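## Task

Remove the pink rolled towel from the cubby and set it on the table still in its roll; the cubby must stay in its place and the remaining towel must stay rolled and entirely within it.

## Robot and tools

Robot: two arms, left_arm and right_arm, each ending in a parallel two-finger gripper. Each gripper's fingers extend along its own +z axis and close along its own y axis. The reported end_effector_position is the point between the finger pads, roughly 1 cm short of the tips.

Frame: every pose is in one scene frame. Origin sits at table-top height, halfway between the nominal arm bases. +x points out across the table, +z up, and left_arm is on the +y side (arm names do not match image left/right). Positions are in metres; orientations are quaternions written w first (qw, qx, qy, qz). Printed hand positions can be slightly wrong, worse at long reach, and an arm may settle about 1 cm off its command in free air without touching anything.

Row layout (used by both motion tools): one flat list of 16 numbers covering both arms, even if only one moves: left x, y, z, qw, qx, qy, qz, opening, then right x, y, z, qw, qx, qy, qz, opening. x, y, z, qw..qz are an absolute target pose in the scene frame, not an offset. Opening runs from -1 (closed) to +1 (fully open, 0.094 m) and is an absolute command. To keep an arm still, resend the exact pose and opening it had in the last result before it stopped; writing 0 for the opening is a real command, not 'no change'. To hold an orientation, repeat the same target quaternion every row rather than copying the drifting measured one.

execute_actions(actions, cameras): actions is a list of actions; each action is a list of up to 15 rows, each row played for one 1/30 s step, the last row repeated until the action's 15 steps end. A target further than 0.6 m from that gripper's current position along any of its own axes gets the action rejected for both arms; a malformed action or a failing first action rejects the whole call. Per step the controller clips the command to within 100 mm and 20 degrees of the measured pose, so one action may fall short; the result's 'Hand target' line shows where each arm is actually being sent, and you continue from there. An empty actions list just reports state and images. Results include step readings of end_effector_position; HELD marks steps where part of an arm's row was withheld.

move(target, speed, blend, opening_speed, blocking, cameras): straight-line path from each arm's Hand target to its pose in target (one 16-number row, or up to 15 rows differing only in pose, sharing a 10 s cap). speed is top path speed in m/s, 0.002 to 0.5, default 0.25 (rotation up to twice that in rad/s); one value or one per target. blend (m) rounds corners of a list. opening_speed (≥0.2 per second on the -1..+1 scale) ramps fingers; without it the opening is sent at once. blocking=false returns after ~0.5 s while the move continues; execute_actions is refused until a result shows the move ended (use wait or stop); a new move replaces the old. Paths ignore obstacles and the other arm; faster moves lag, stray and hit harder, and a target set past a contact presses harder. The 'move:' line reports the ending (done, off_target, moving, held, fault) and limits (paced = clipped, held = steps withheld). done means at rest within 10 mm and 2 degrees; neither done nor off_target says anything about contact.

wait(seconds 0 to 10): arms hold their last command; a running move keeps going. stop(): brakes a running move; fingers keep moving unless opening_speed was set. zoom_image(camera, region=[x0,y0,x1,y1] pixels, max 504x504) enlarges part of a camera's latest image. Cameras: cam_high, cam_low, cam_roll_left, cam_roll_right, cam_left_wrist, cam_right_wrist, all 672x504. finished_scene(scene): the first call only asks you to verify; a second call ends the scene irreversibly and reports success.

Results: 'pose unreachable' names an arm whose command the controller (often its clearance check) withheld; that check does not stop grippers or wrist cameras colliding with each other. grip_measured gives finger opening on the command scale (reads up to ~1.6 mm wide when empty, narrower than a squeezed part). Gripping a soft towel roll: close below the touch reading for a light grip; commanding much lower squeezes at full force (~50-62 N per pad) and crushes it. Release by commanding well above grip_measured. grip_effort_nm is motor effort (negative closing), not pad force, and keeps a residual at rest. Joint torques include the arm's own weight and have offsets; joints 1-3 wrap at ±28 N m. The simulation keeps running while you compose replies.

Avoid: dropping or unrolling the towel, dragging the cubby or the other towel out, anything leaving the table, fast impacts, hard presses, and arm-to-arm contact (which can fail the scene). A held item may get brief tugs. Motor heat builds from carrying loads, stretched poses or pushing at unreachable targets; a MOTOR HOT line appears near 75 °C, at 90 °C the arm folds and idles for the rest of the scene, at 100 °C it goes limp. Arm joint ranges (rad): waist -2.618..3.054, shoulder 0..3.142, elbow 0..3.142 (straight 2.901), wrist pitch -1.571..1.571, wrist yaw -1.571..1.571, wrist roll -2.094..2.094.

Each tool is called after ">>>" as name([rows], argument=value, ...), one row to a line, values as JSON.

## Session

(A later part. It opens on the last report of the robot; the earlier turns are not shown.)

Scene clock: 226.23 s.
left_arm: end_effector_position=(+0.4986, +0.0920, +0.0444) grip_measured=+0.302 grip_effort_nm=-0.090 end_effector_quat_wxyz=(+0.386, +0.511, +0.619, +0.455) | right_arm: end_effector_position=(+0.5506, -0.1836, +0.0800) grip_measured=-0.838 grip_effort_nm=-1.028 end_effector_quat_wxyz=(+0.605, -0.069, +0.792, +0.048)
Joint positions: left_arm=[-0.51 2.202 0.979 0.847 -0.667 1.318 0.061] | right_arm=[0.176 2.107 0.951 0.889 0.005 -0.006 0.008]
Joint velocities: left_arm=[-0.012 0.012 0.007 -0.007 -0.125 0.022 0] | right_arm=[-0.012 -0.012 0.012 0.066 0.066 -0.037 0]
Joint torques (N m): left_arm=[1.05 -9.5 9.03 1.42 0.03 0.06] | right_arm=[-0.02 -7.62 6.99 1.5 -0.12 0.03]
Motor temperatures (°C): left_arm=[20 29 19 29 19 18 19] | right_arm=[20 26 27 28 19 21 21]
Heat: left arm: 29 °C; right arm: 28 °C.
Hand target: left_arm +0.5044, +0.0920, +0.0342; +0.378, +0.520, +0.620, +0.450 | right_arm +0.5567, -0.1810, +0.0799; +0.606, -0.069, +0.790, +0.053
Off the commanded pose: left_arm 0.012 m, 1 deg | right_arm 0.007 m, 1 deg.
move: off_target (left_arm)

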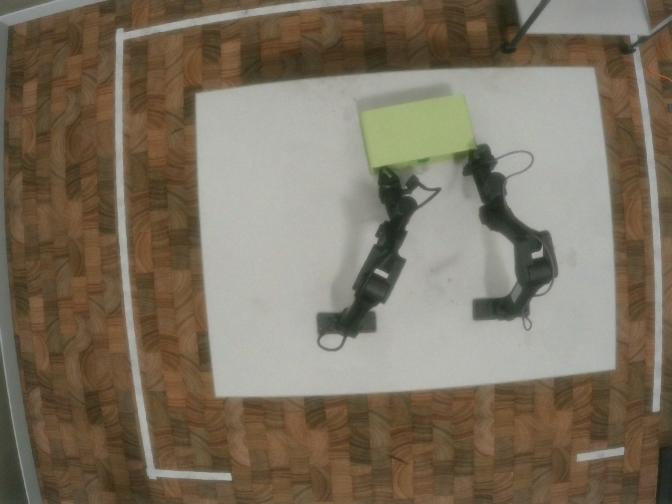

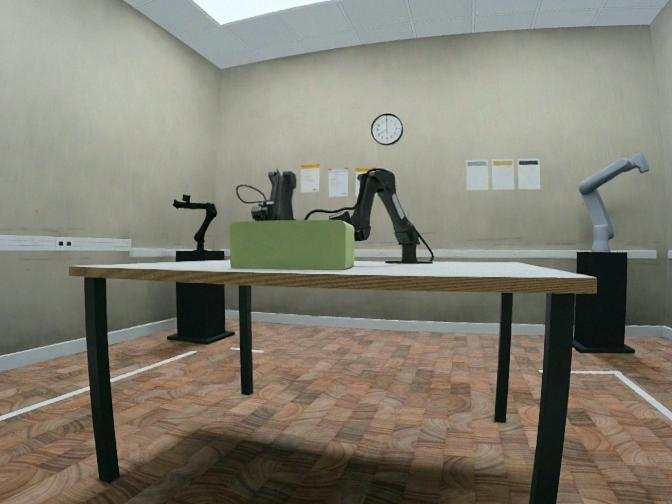

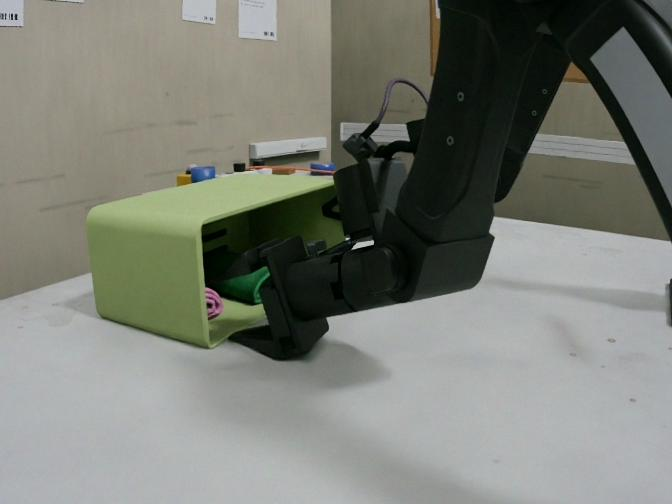

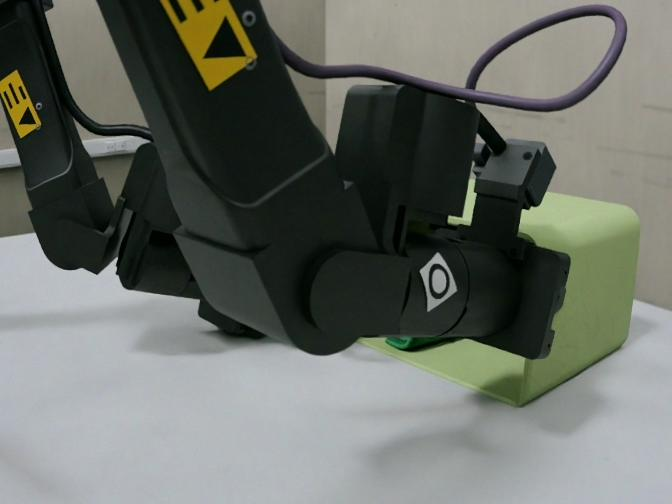

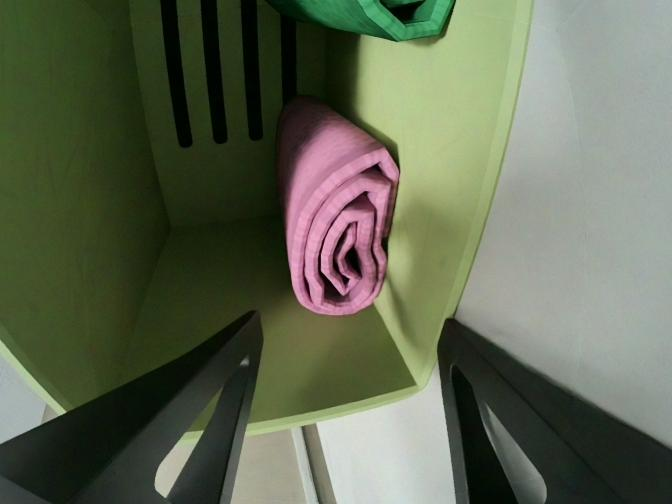

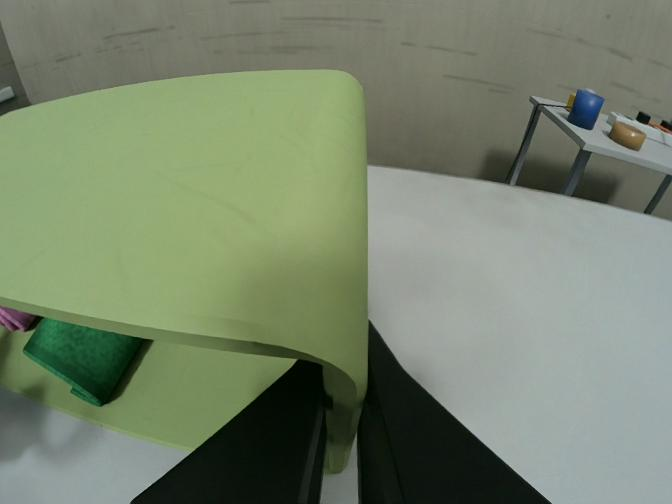

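>>> move([
  [0.49,0.089,0.034,0.3779,0.52,0.6197,0.4503,0.3,0.557,-0.181,0.08,0.6065,-0.0692,0.7904,0.0531,-1],
  [0.49,0.089,0.055,0.3779,0.52,0.6197,0.4503,0.3,0.557,-0.181,0.08,0.6065,-0.0692,0.7904,0.0531,-1],
  [0.515,0.094,0.052,0.3779,0.52,0.6197,0.4503,0.3,0.557,-0.181,0.08,0.6065,-0.0692,0.7904,0.0531,-1],
], speed=0.05)

>>> zoom_image(camera="cam_roll_left", region=[60, 150, 460, 400])

Scene clock: 228.57 s.
left_arm: end_effector_position=(+0.5118, +0.0945, +0.0629) grip_measured=+0.302 grip_effort_nm=-0.090 end_effector_quat_wxyz=(+0.390, +0.509, +0.619, +0.454) | right_arm: end_effector_position=(+0.5506, -0.1836, +0.0800) grip_measured=-0.838 grip_effort_nm=-1.033 end_effector_quat_wxyz=(+0.605, -0.068, +0.792, +0.048)
Joint positions: left_arm=[-0.487 2.17 1.027 0.78 -0.643 1.325 0.061] | right_arm=[0.176 2.107 0.951 0.889 0.006 -0.006 0.008]
Joint velocities: left_arm=[-0.007 0.007 0.002 0.007 -0.037 -0.007 -0.001] | right_arm=[0.002 -0.002 0.017 0.022 -0.066 -0.022 0]
Joint torques (N m): left_arm=[0.39 -10.17 8.68 1.4 -0.07 0.11] | right_arm=[-0.02 -7.6 6.98 1.5 -0.12 0.03]
Motor temperatures (°C): left_arm=[20 29 20 29 19 18 19] | right_arm=[20 26 27 28 19 21 21]
Heat: left arm: 29 °C; right arm: 28 °C.
Hand target: left_arm +0.5145, +0.0940, +0.0518; +0.378, +0.520, +0.620, +0.450 | right_arm +0.5567, -0.1811, +0.0799; +0.607, -0.069, +0.790, +0.053
Off the commanded pose: left_arm 0.011 m, 2 deg | right_arm 0.007 m, 1 deg.
move: off_target (left_arm)

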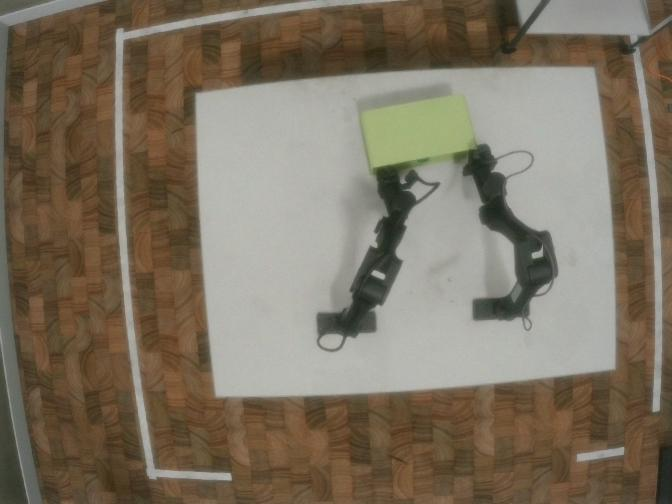

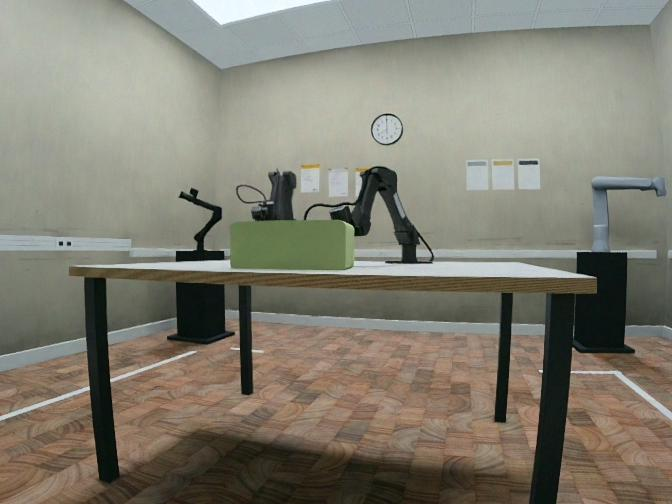

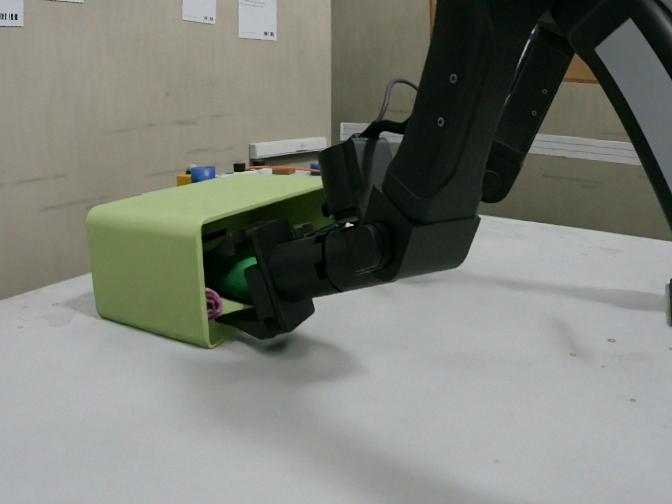

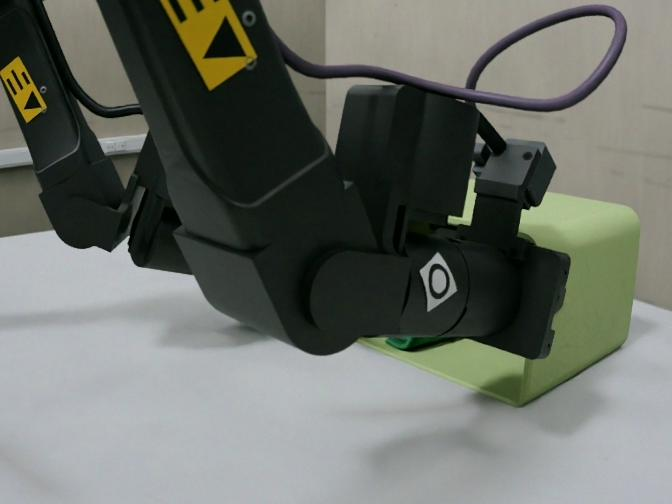

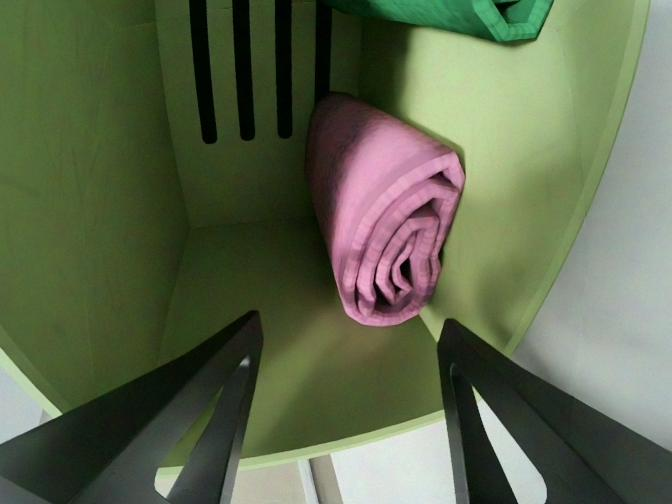

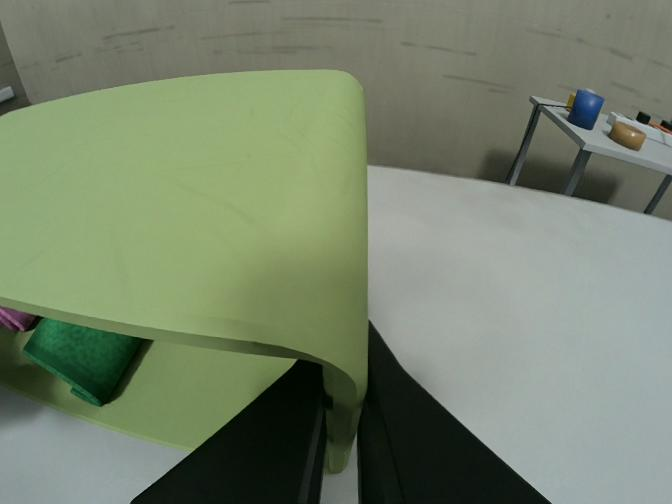

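Scaled by 1.260 from the camera's 672x504 image, which has a finer 960x720 frame.

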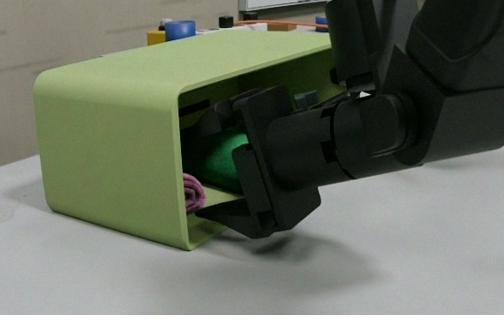

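>>> move([
  [0.522,0.096,0.044,0.3779,0.52,0.6197,0.4503,0.3,0.557,-0.181,0.08,0.6065,-0.0692,0.7904,0.0531,-1],
  [0.538,0.099,0.042,0.3779,0.52,0.6197,0.4503,0.3,0.557,-0.181,0.08,0.6065,-0.0692,0.7904,0.0531,-1],
], speed=0.05)

>>> zoom_image(camera="cam_roll_left", region=[60, 150, 460, 400])

Scene clock: 230.47 s.
left_arm: end_effector_position=(+0.5344, +0.0993, +0.0568) grip_measured=+0.302 grip_effort_nm=-0.090 end_effector_quat_wxyz=(+0.392, +0.507, +0.619, +0.455) | right_arm: end_effector_position=(+0.5506, -0.1836, +0.0800) grip_measured=-0.838 grip_effort_nm=-1.028 end_effector_quat_wxyz=(+0.605, -0.068, +0.792, +0.048)
Joint positions: left_arm=[-0.45 2.236 1.109 0.779 -0.609 1.342 0.061] | right_arm=[0.176 2.107 0.951 0.889 0.006 -0.006 0.008]
Joint velocities: left_arm=[-0.007 -0.002 0.012 0.066 0.051 -0.081 0] | right_arm=[0.002 0.002 -0.017 0.051 0.037 0.007 -0.001]
Joint torques (N m): left_arm=[0.32 -10.21 9.07 1.39 -0.09 0.02] | right_arm=[-0.03 -7.62 6.97 1.51 -0.12 0.02]
Motor temperatures (°C): left_arm=[20 29 20 29 19 18 19] | right_arm=[20 26 27 28 19 21 21]
Heat: left arm: 29 °C; right arm: 28 °C.
Hand target: left_arm +0.5372, +0.0992, +0.0423; +0.378, +0.520, +0.620, +0.450 | right_arm +0.5567, -0.1810, +0.0799; +0.607, -0.069, +0.790, +0.053
Off the commanded pose: left_arm 0.015 m, 2 deg | right_arm 0.007 m, 1 deg.
move: off_target (left_arm)

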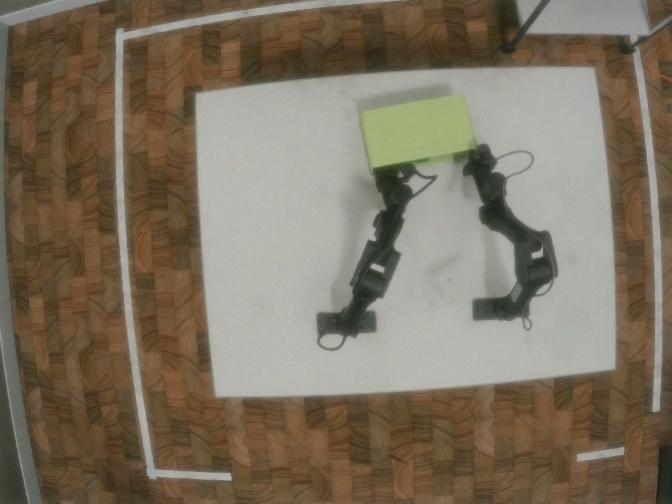

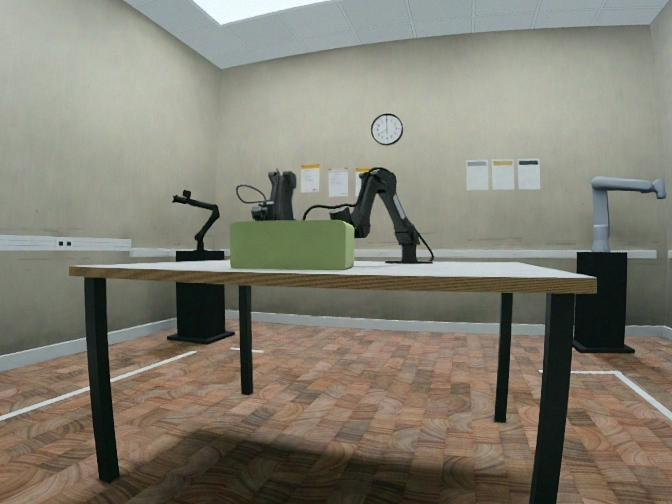

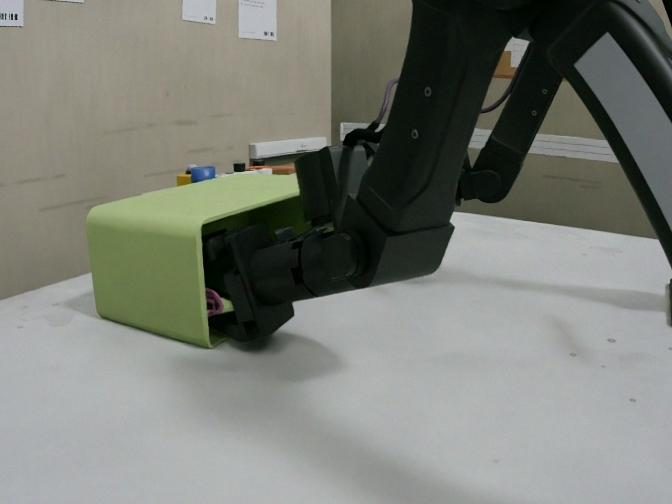

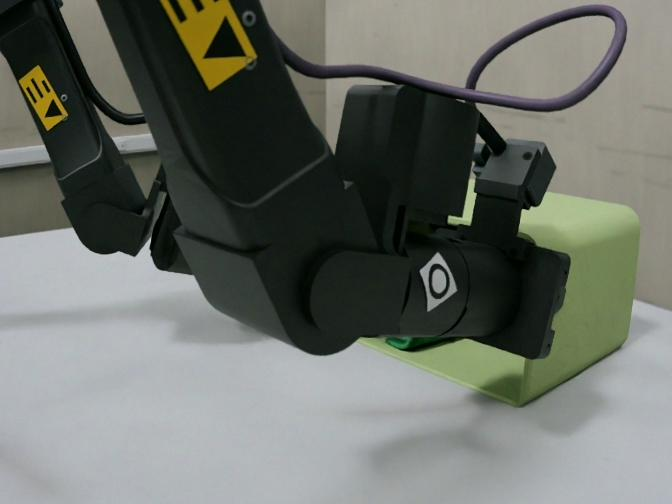

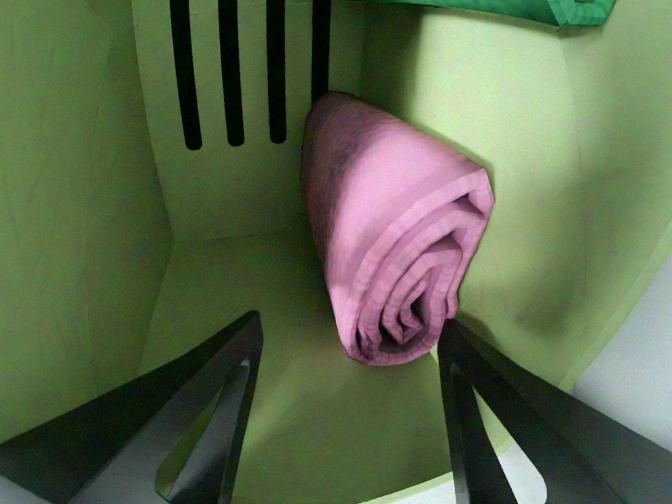

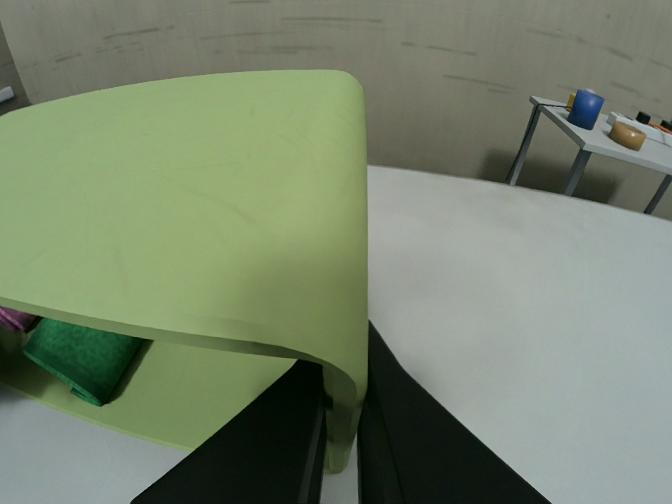

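Scaled by 1.260 from the camera's 672x504 image, which has a finer 960x720 frame.

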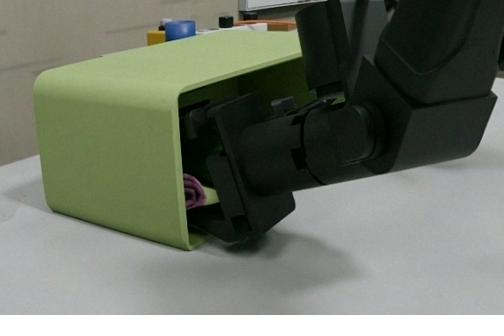

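>>> move([
  [0.53,0.093,0.034,0.3779,0.52,0.6197,0.4503,0.3,0.557,-0.181,0.08,0.6065,-0.0692,0.7904,0.0531,-1],
  [0.545,0.091,0.028,0.3779,0.52,0.6197,0.4503,0.3,0.557,-0.181,0.08,0.6065,-0.0692,0.7904,0.0531,-1],
], speed=0.04)

>>> zoom_image(camera="cam_roll_left", region=[60, 150, 460, 400])

Scene clock: 232.60 s.
left_arm: end_effector_position=(+0.5434, +0.0912, +0.0482) grip_measured=+0.302 grip_effort_nm=-0.085 end_effector_quat_wxyz=(+0.395, +0.506, +0.617, +0.455) | right_arm: end_effector_position=(+0.5506, -0.1836, +0.0800) grip_measured=-0.838 grip_effort_nm=-1.033 end_effector_quat_wxyz=(+0.605, -0.068, +0.792, +0.048)
Joint positions: left_arm=[-0.457 2.293 1.162 0.791 -0.612 1.342 0.061] | right_arm=[0.176 2.107 0.951 0.889 0.006 -0.006 0.008]
Joint velocities: left_arm=[-0.017 0.002 -0.007 -0.007 0.022 -0.037 0] | right_arm=[0.002 0.007 -0.012 -0.037 0.022 -0.066 -0.001]
Joint torques (N m): left_arm=[0.16 -10.07 8.65 1.39 -0.11 0.03] | right_arm=[-0.02 -7.61 6.98 1.51 -0.12 0.03]
Motor temperatures (°C): left_arm=[20 29 20 29 19 18 19] | right_arm=[20 26 27 28 19 21 21]
Heat: left arm: 29 °C; right arm: 28 °C.
Hand target: left_arm +0.5438, +0.0911, +0.0283; +0.378, +0.520, +0.620, +0.450 | right_arm +0.5567, -0.1810, +0.0799; +0.607, -0.069, +0.790, +0.053
Off the commanded pose: left_arm 0.020 m, 3 deg | right_arm 0.007 m, 1 deg.
move: off_target (left_arm)

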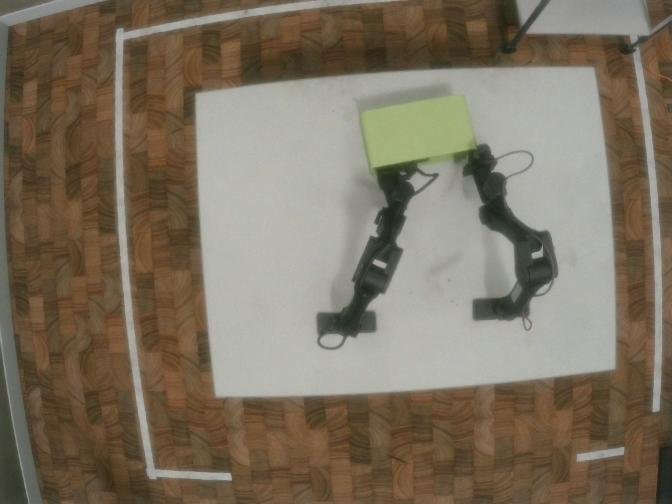

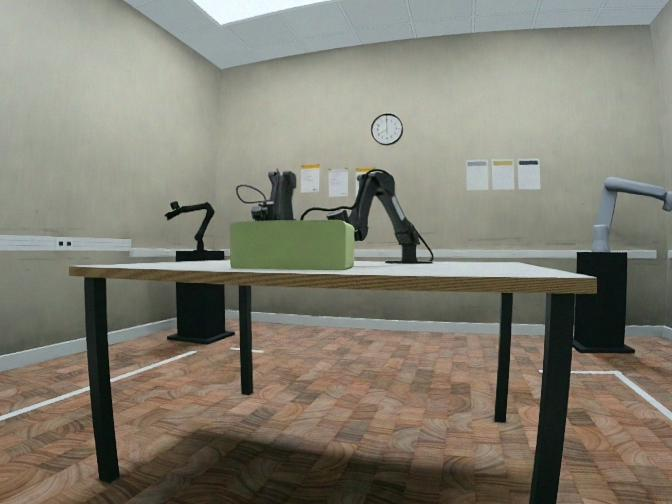

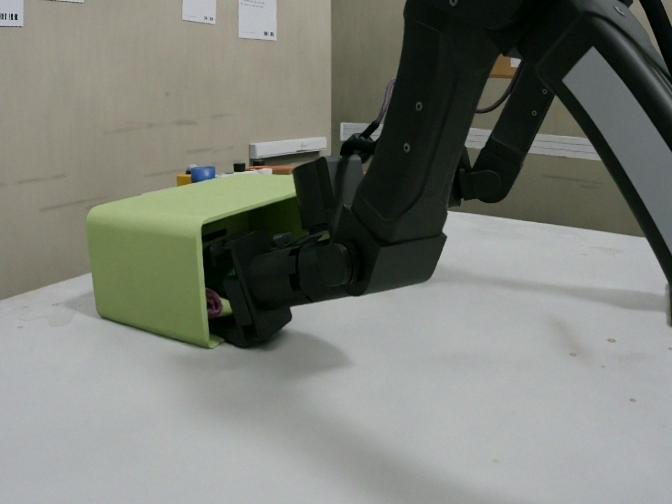

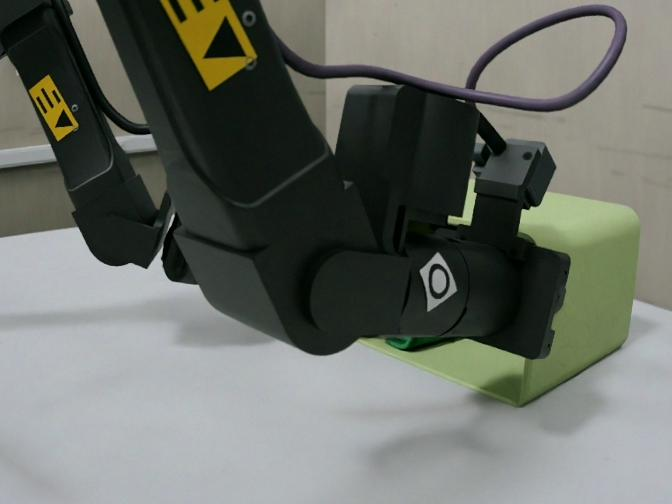

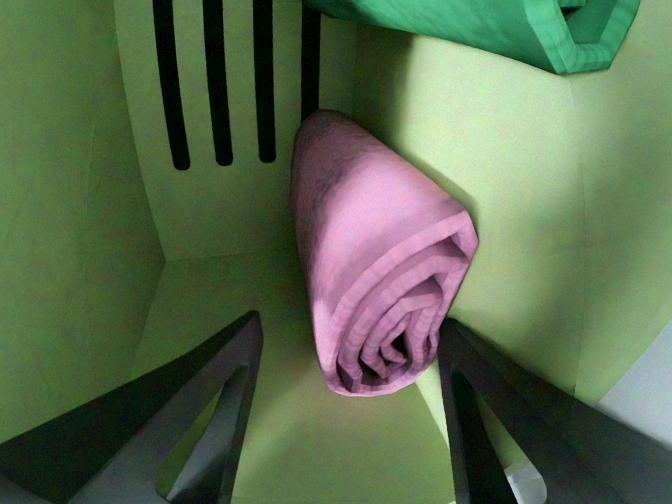

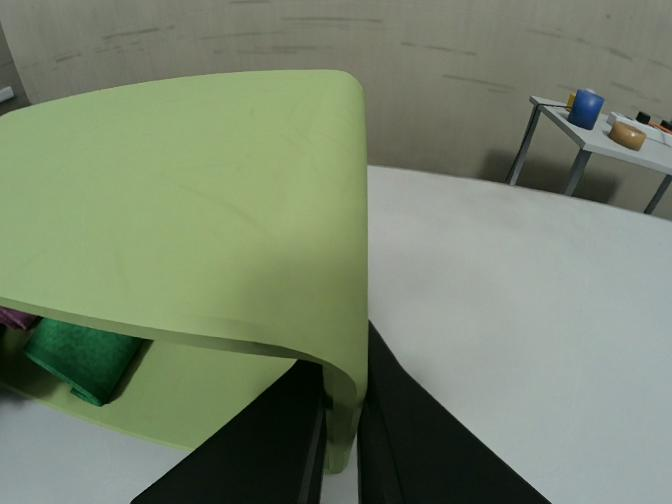

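Scaled by 1.260 from the camera's 672x504 image, which has a finer 960x720 frame.

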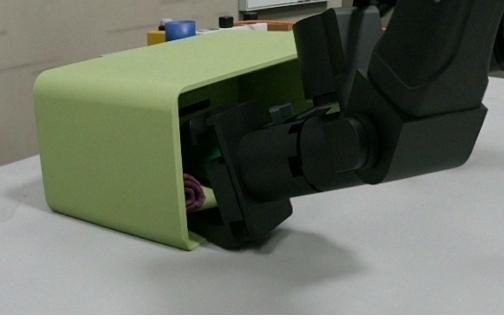

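>>> zoom_image(camera="cam_left_wrist", region=[220, 180, 560, 435])

Scaled by 1.482 from the camera's 672x504 image, which has a finer 960x720 frame.

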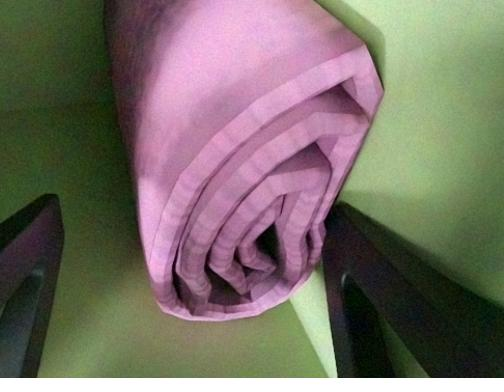

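>>> move(target=[0.572,0.093,0.03,0.3779,0.52,0.6197,0.4503,0.3,0.557,-0.181,0.08,0.6065,-0.0692,0.7904,0.0531,-1], speed=0.04)

>>> zoom_image(camera="cam_left_wrist", region=[220, 180, 560, 435])

Scene clock: 234.47 s.
left_arm: end_effector_position=(+0.5687, +0.0910, +0.0497) grip_measured=+0.302 grip_effort_nm=-0.090 end_effector_quat_wxyz=(+0.397, +0.504, +0.617, +0.456) | right_arm: end_effector_position=(+0.5506, -0.1836, +0.0800) grip_measured=-0.838 grip_effort_nm=-1.028 end_effector_quat_wxyz=(+0.605, -0.068, +0.792, +0.048)
Joint positions: left_arm=[-0.432 2.349 1.279 0.74 -0.59 1.351 0.061] | right_arm=[0.176 2.107 0.951 0.889 0.006 -0.006 0.008]
Joint velocities: left_arm=[0.007 -0.012 -0.007 -0.022 -0.022 0.066 -0.001] | right_arm=[-0.002 0.002 -0.012 -0.022 0.051 -0.022 0]
Joint torques (N m): left_arm=[0.8 -11.14 9.43 1.33 -0.03 0.07] | right_arm=[-0.02 -7.61 6.99 1.51 -0.12 0.03]
Motor temperatures (°C): left_arm=[20 29 20 29 19 18 19] | right_arm=[20 26 27 28 19 21 22]
Heat: left arm: 29 °C; right arm: 28 °C.
Hand target: left_arm +0.5708, +0.0932, +0.0303; +0.379, +0.520, +0.620, +0.450 | right_arm +0.5567, -0.1810, +0.0799; +0.607, -0.069, +0.790, +0.053
Off the commanded pose: left_arm 0.020 m, 3 deg | right_arm 0.007 m, 1 deg.
move: off_target (left_arm)

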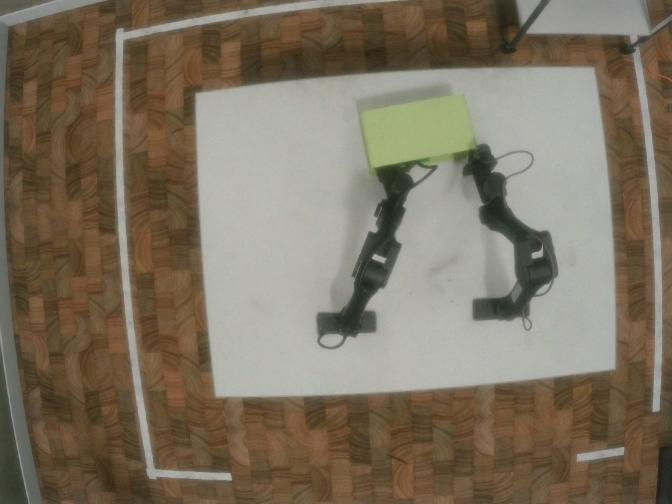

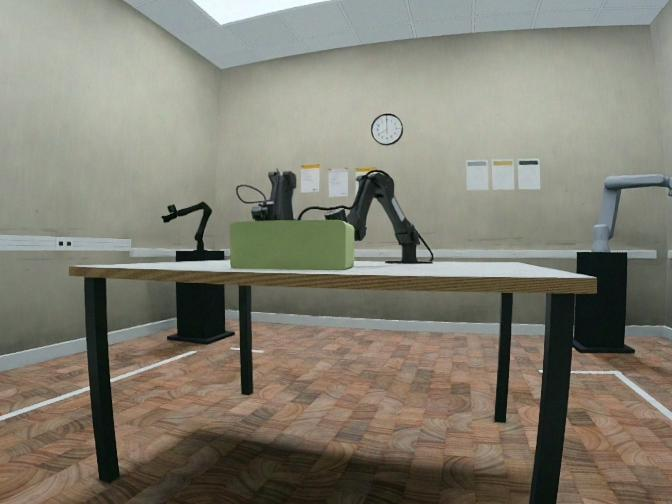

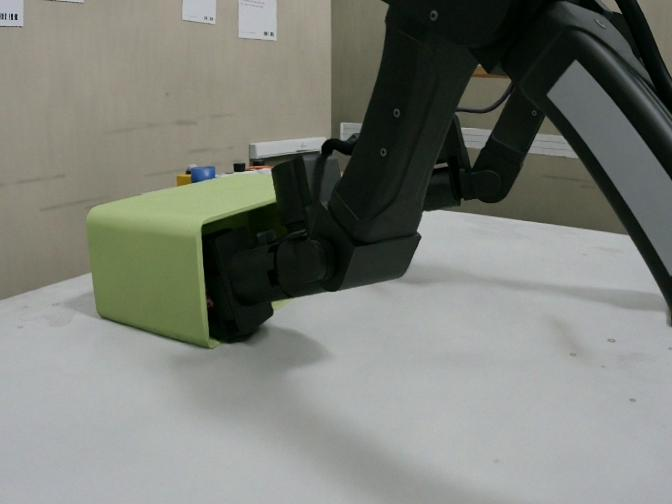

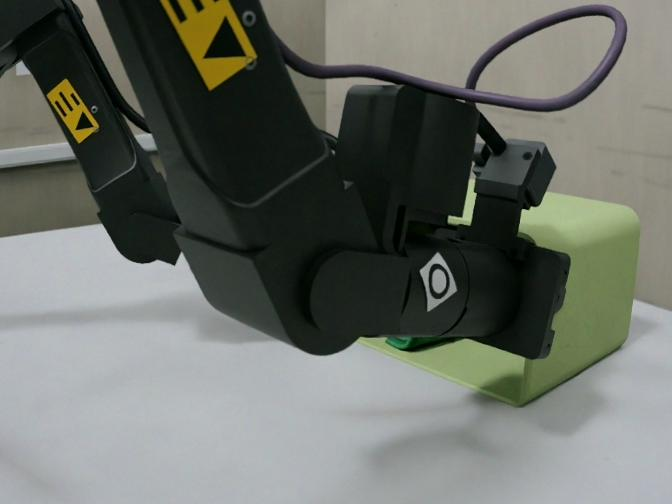

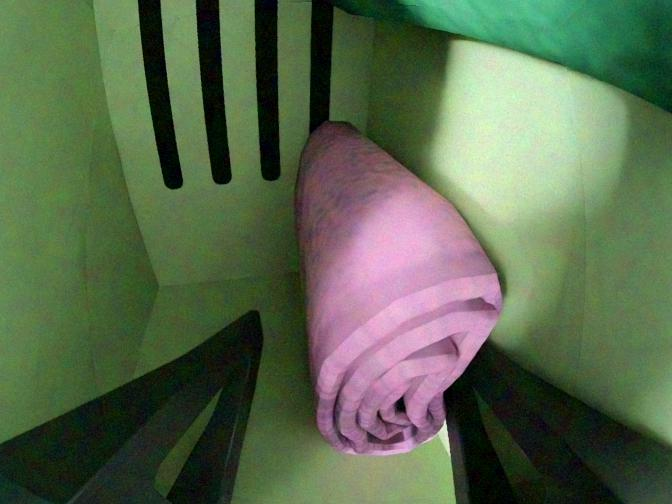

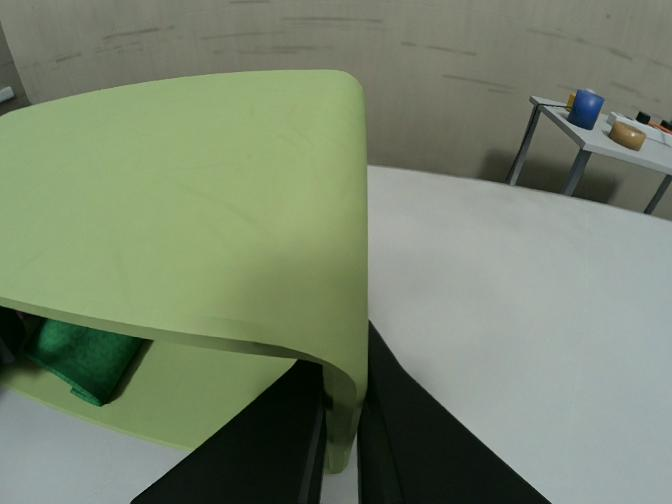

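Scaled by 1.482 from the camera's 672x504 image, which has a finer 960x720 frame.

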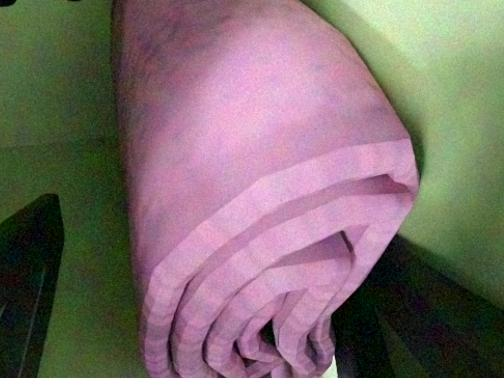

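>>> move(target=[0.578,0.093,0.03,0.3779,0.52,0.6197,0.4503,-0.2,0.557,-0.181,0.08,0.6065,-0.0692,0.7904,0.0531,-1], speed=0.04, opening_speed=0.5)

>>> zoom_image(camera="cam_left_wrist", region=[220, 180, 560, 435])

Scene clock: 236.10 s.
left_arm: end_effector_position=(+0.5731, +0.0908, +0.0447) grip_measured=-0.198 grip_effort_nm=-0.120 end_effector_quat_wxyz=(+0.391, +0.510, +0.618, +0.453) | right_arm: end_effector_position=(+0.5506, -0.1836, +0.0800) grip_measured=-0.838 grip_effort_nm=-1.028 end_effector_quat_wxyz=(+0.605, -0.068, +0.792, +0.048)
Joint positions: left_arm=[-0.427 2.366 1.306 0.713 -0.583 1.353 0.038] | right_arm=[0.176 2.107 0.951 0.889 0.006 -0.006 0.008]
Joint velocities: left_arm=[-0.002 -0.002 -0.017 -0.007 0.022 -0.007 0.001] | right_arm=[-0.007 -0.007 -0.002 0.007 0.007 -0.007 0]
Joint torques (N m): left_arm=[0.96 -11.51 9.78 1.41 -0.04 0.08] | right_arm=[-0.02 -7.61 6.95 1.5 -0.12 0.03]
Motor temperatures (°C): left_arm=[20 29 20 29 19 18 19] | right_arm=[20 27 27 29 19 21 22]
Heat: left arm: 29 °C; right arm: 29 °C.
Hand target: left_arm +0.5770, +0.0934, +0.0299; +0.378, +0.520, +0.620, +0.450 | right_arm +0.5567, -0.1810, +0.0799; +0.607, -0.069, +0.790, +0.053
Off the commanded pose: left_arm 0.016 m, 2 deg | right_arm 0.007 m, 1 deg.
move: off_target (left_arm)

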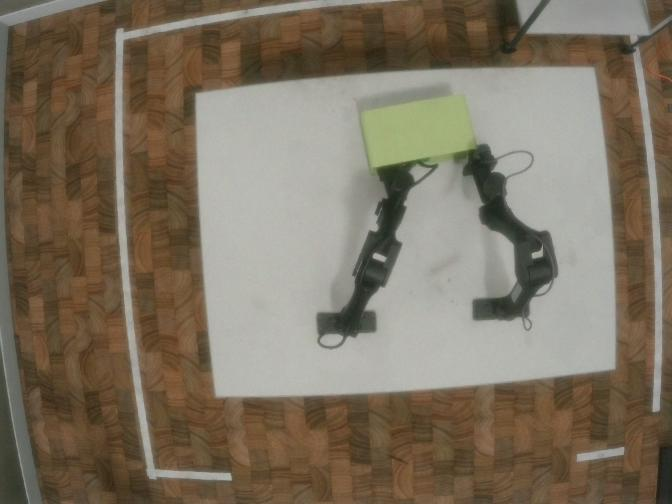

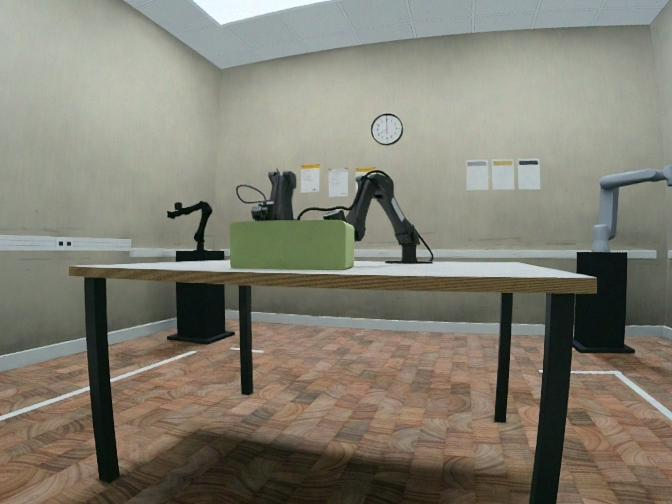

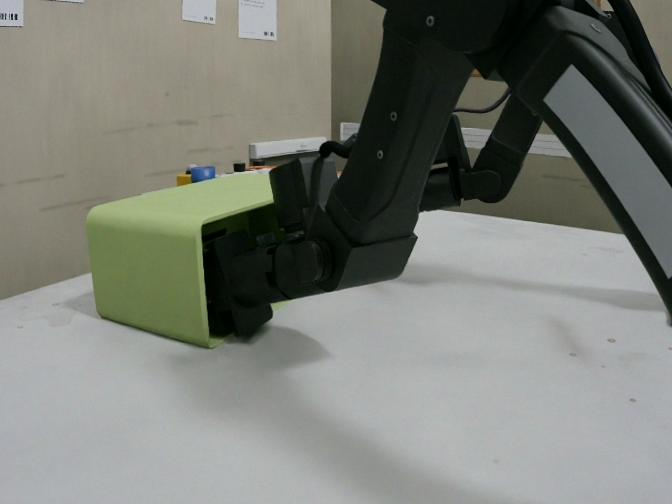

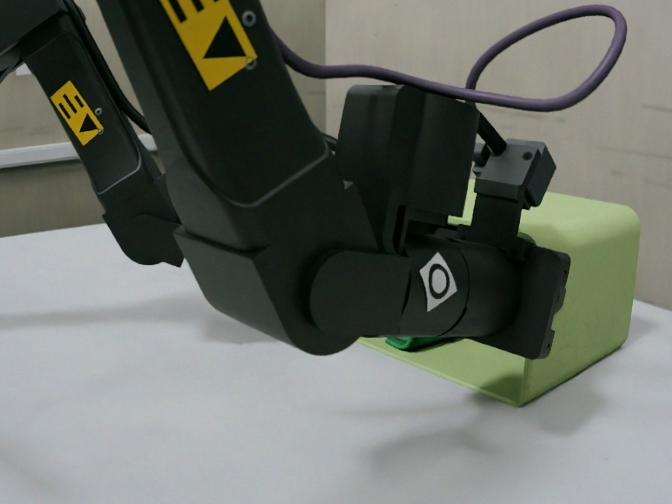

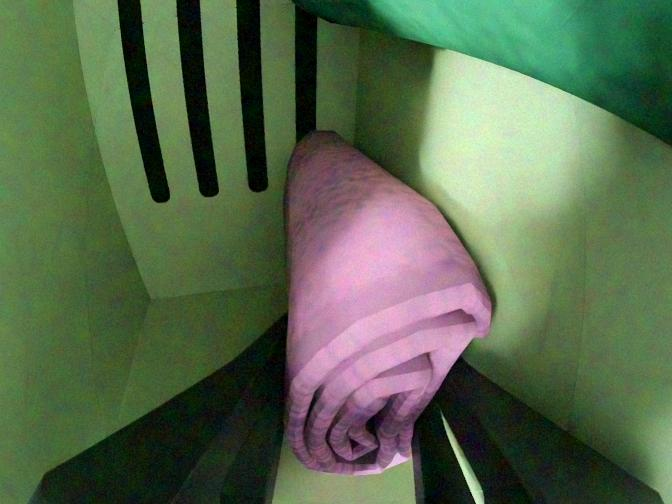

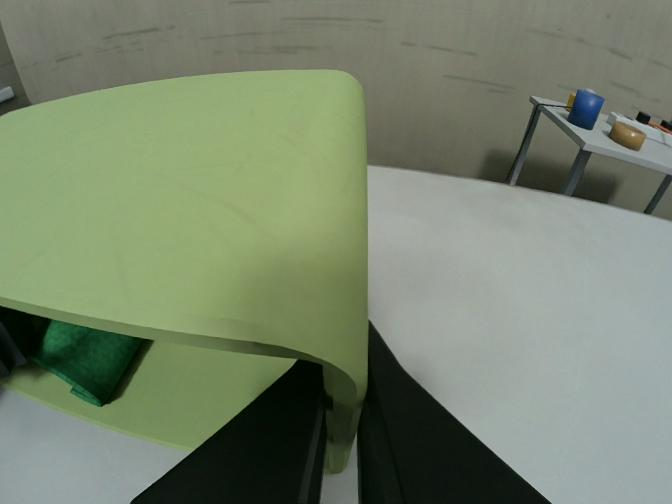

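Scaled by 1.482 from the camera's 672x504 image, which has a finer 960x720 frame.

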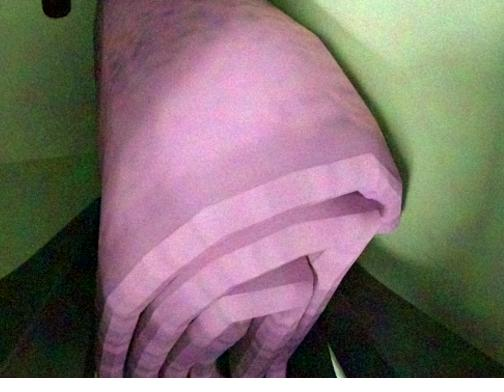

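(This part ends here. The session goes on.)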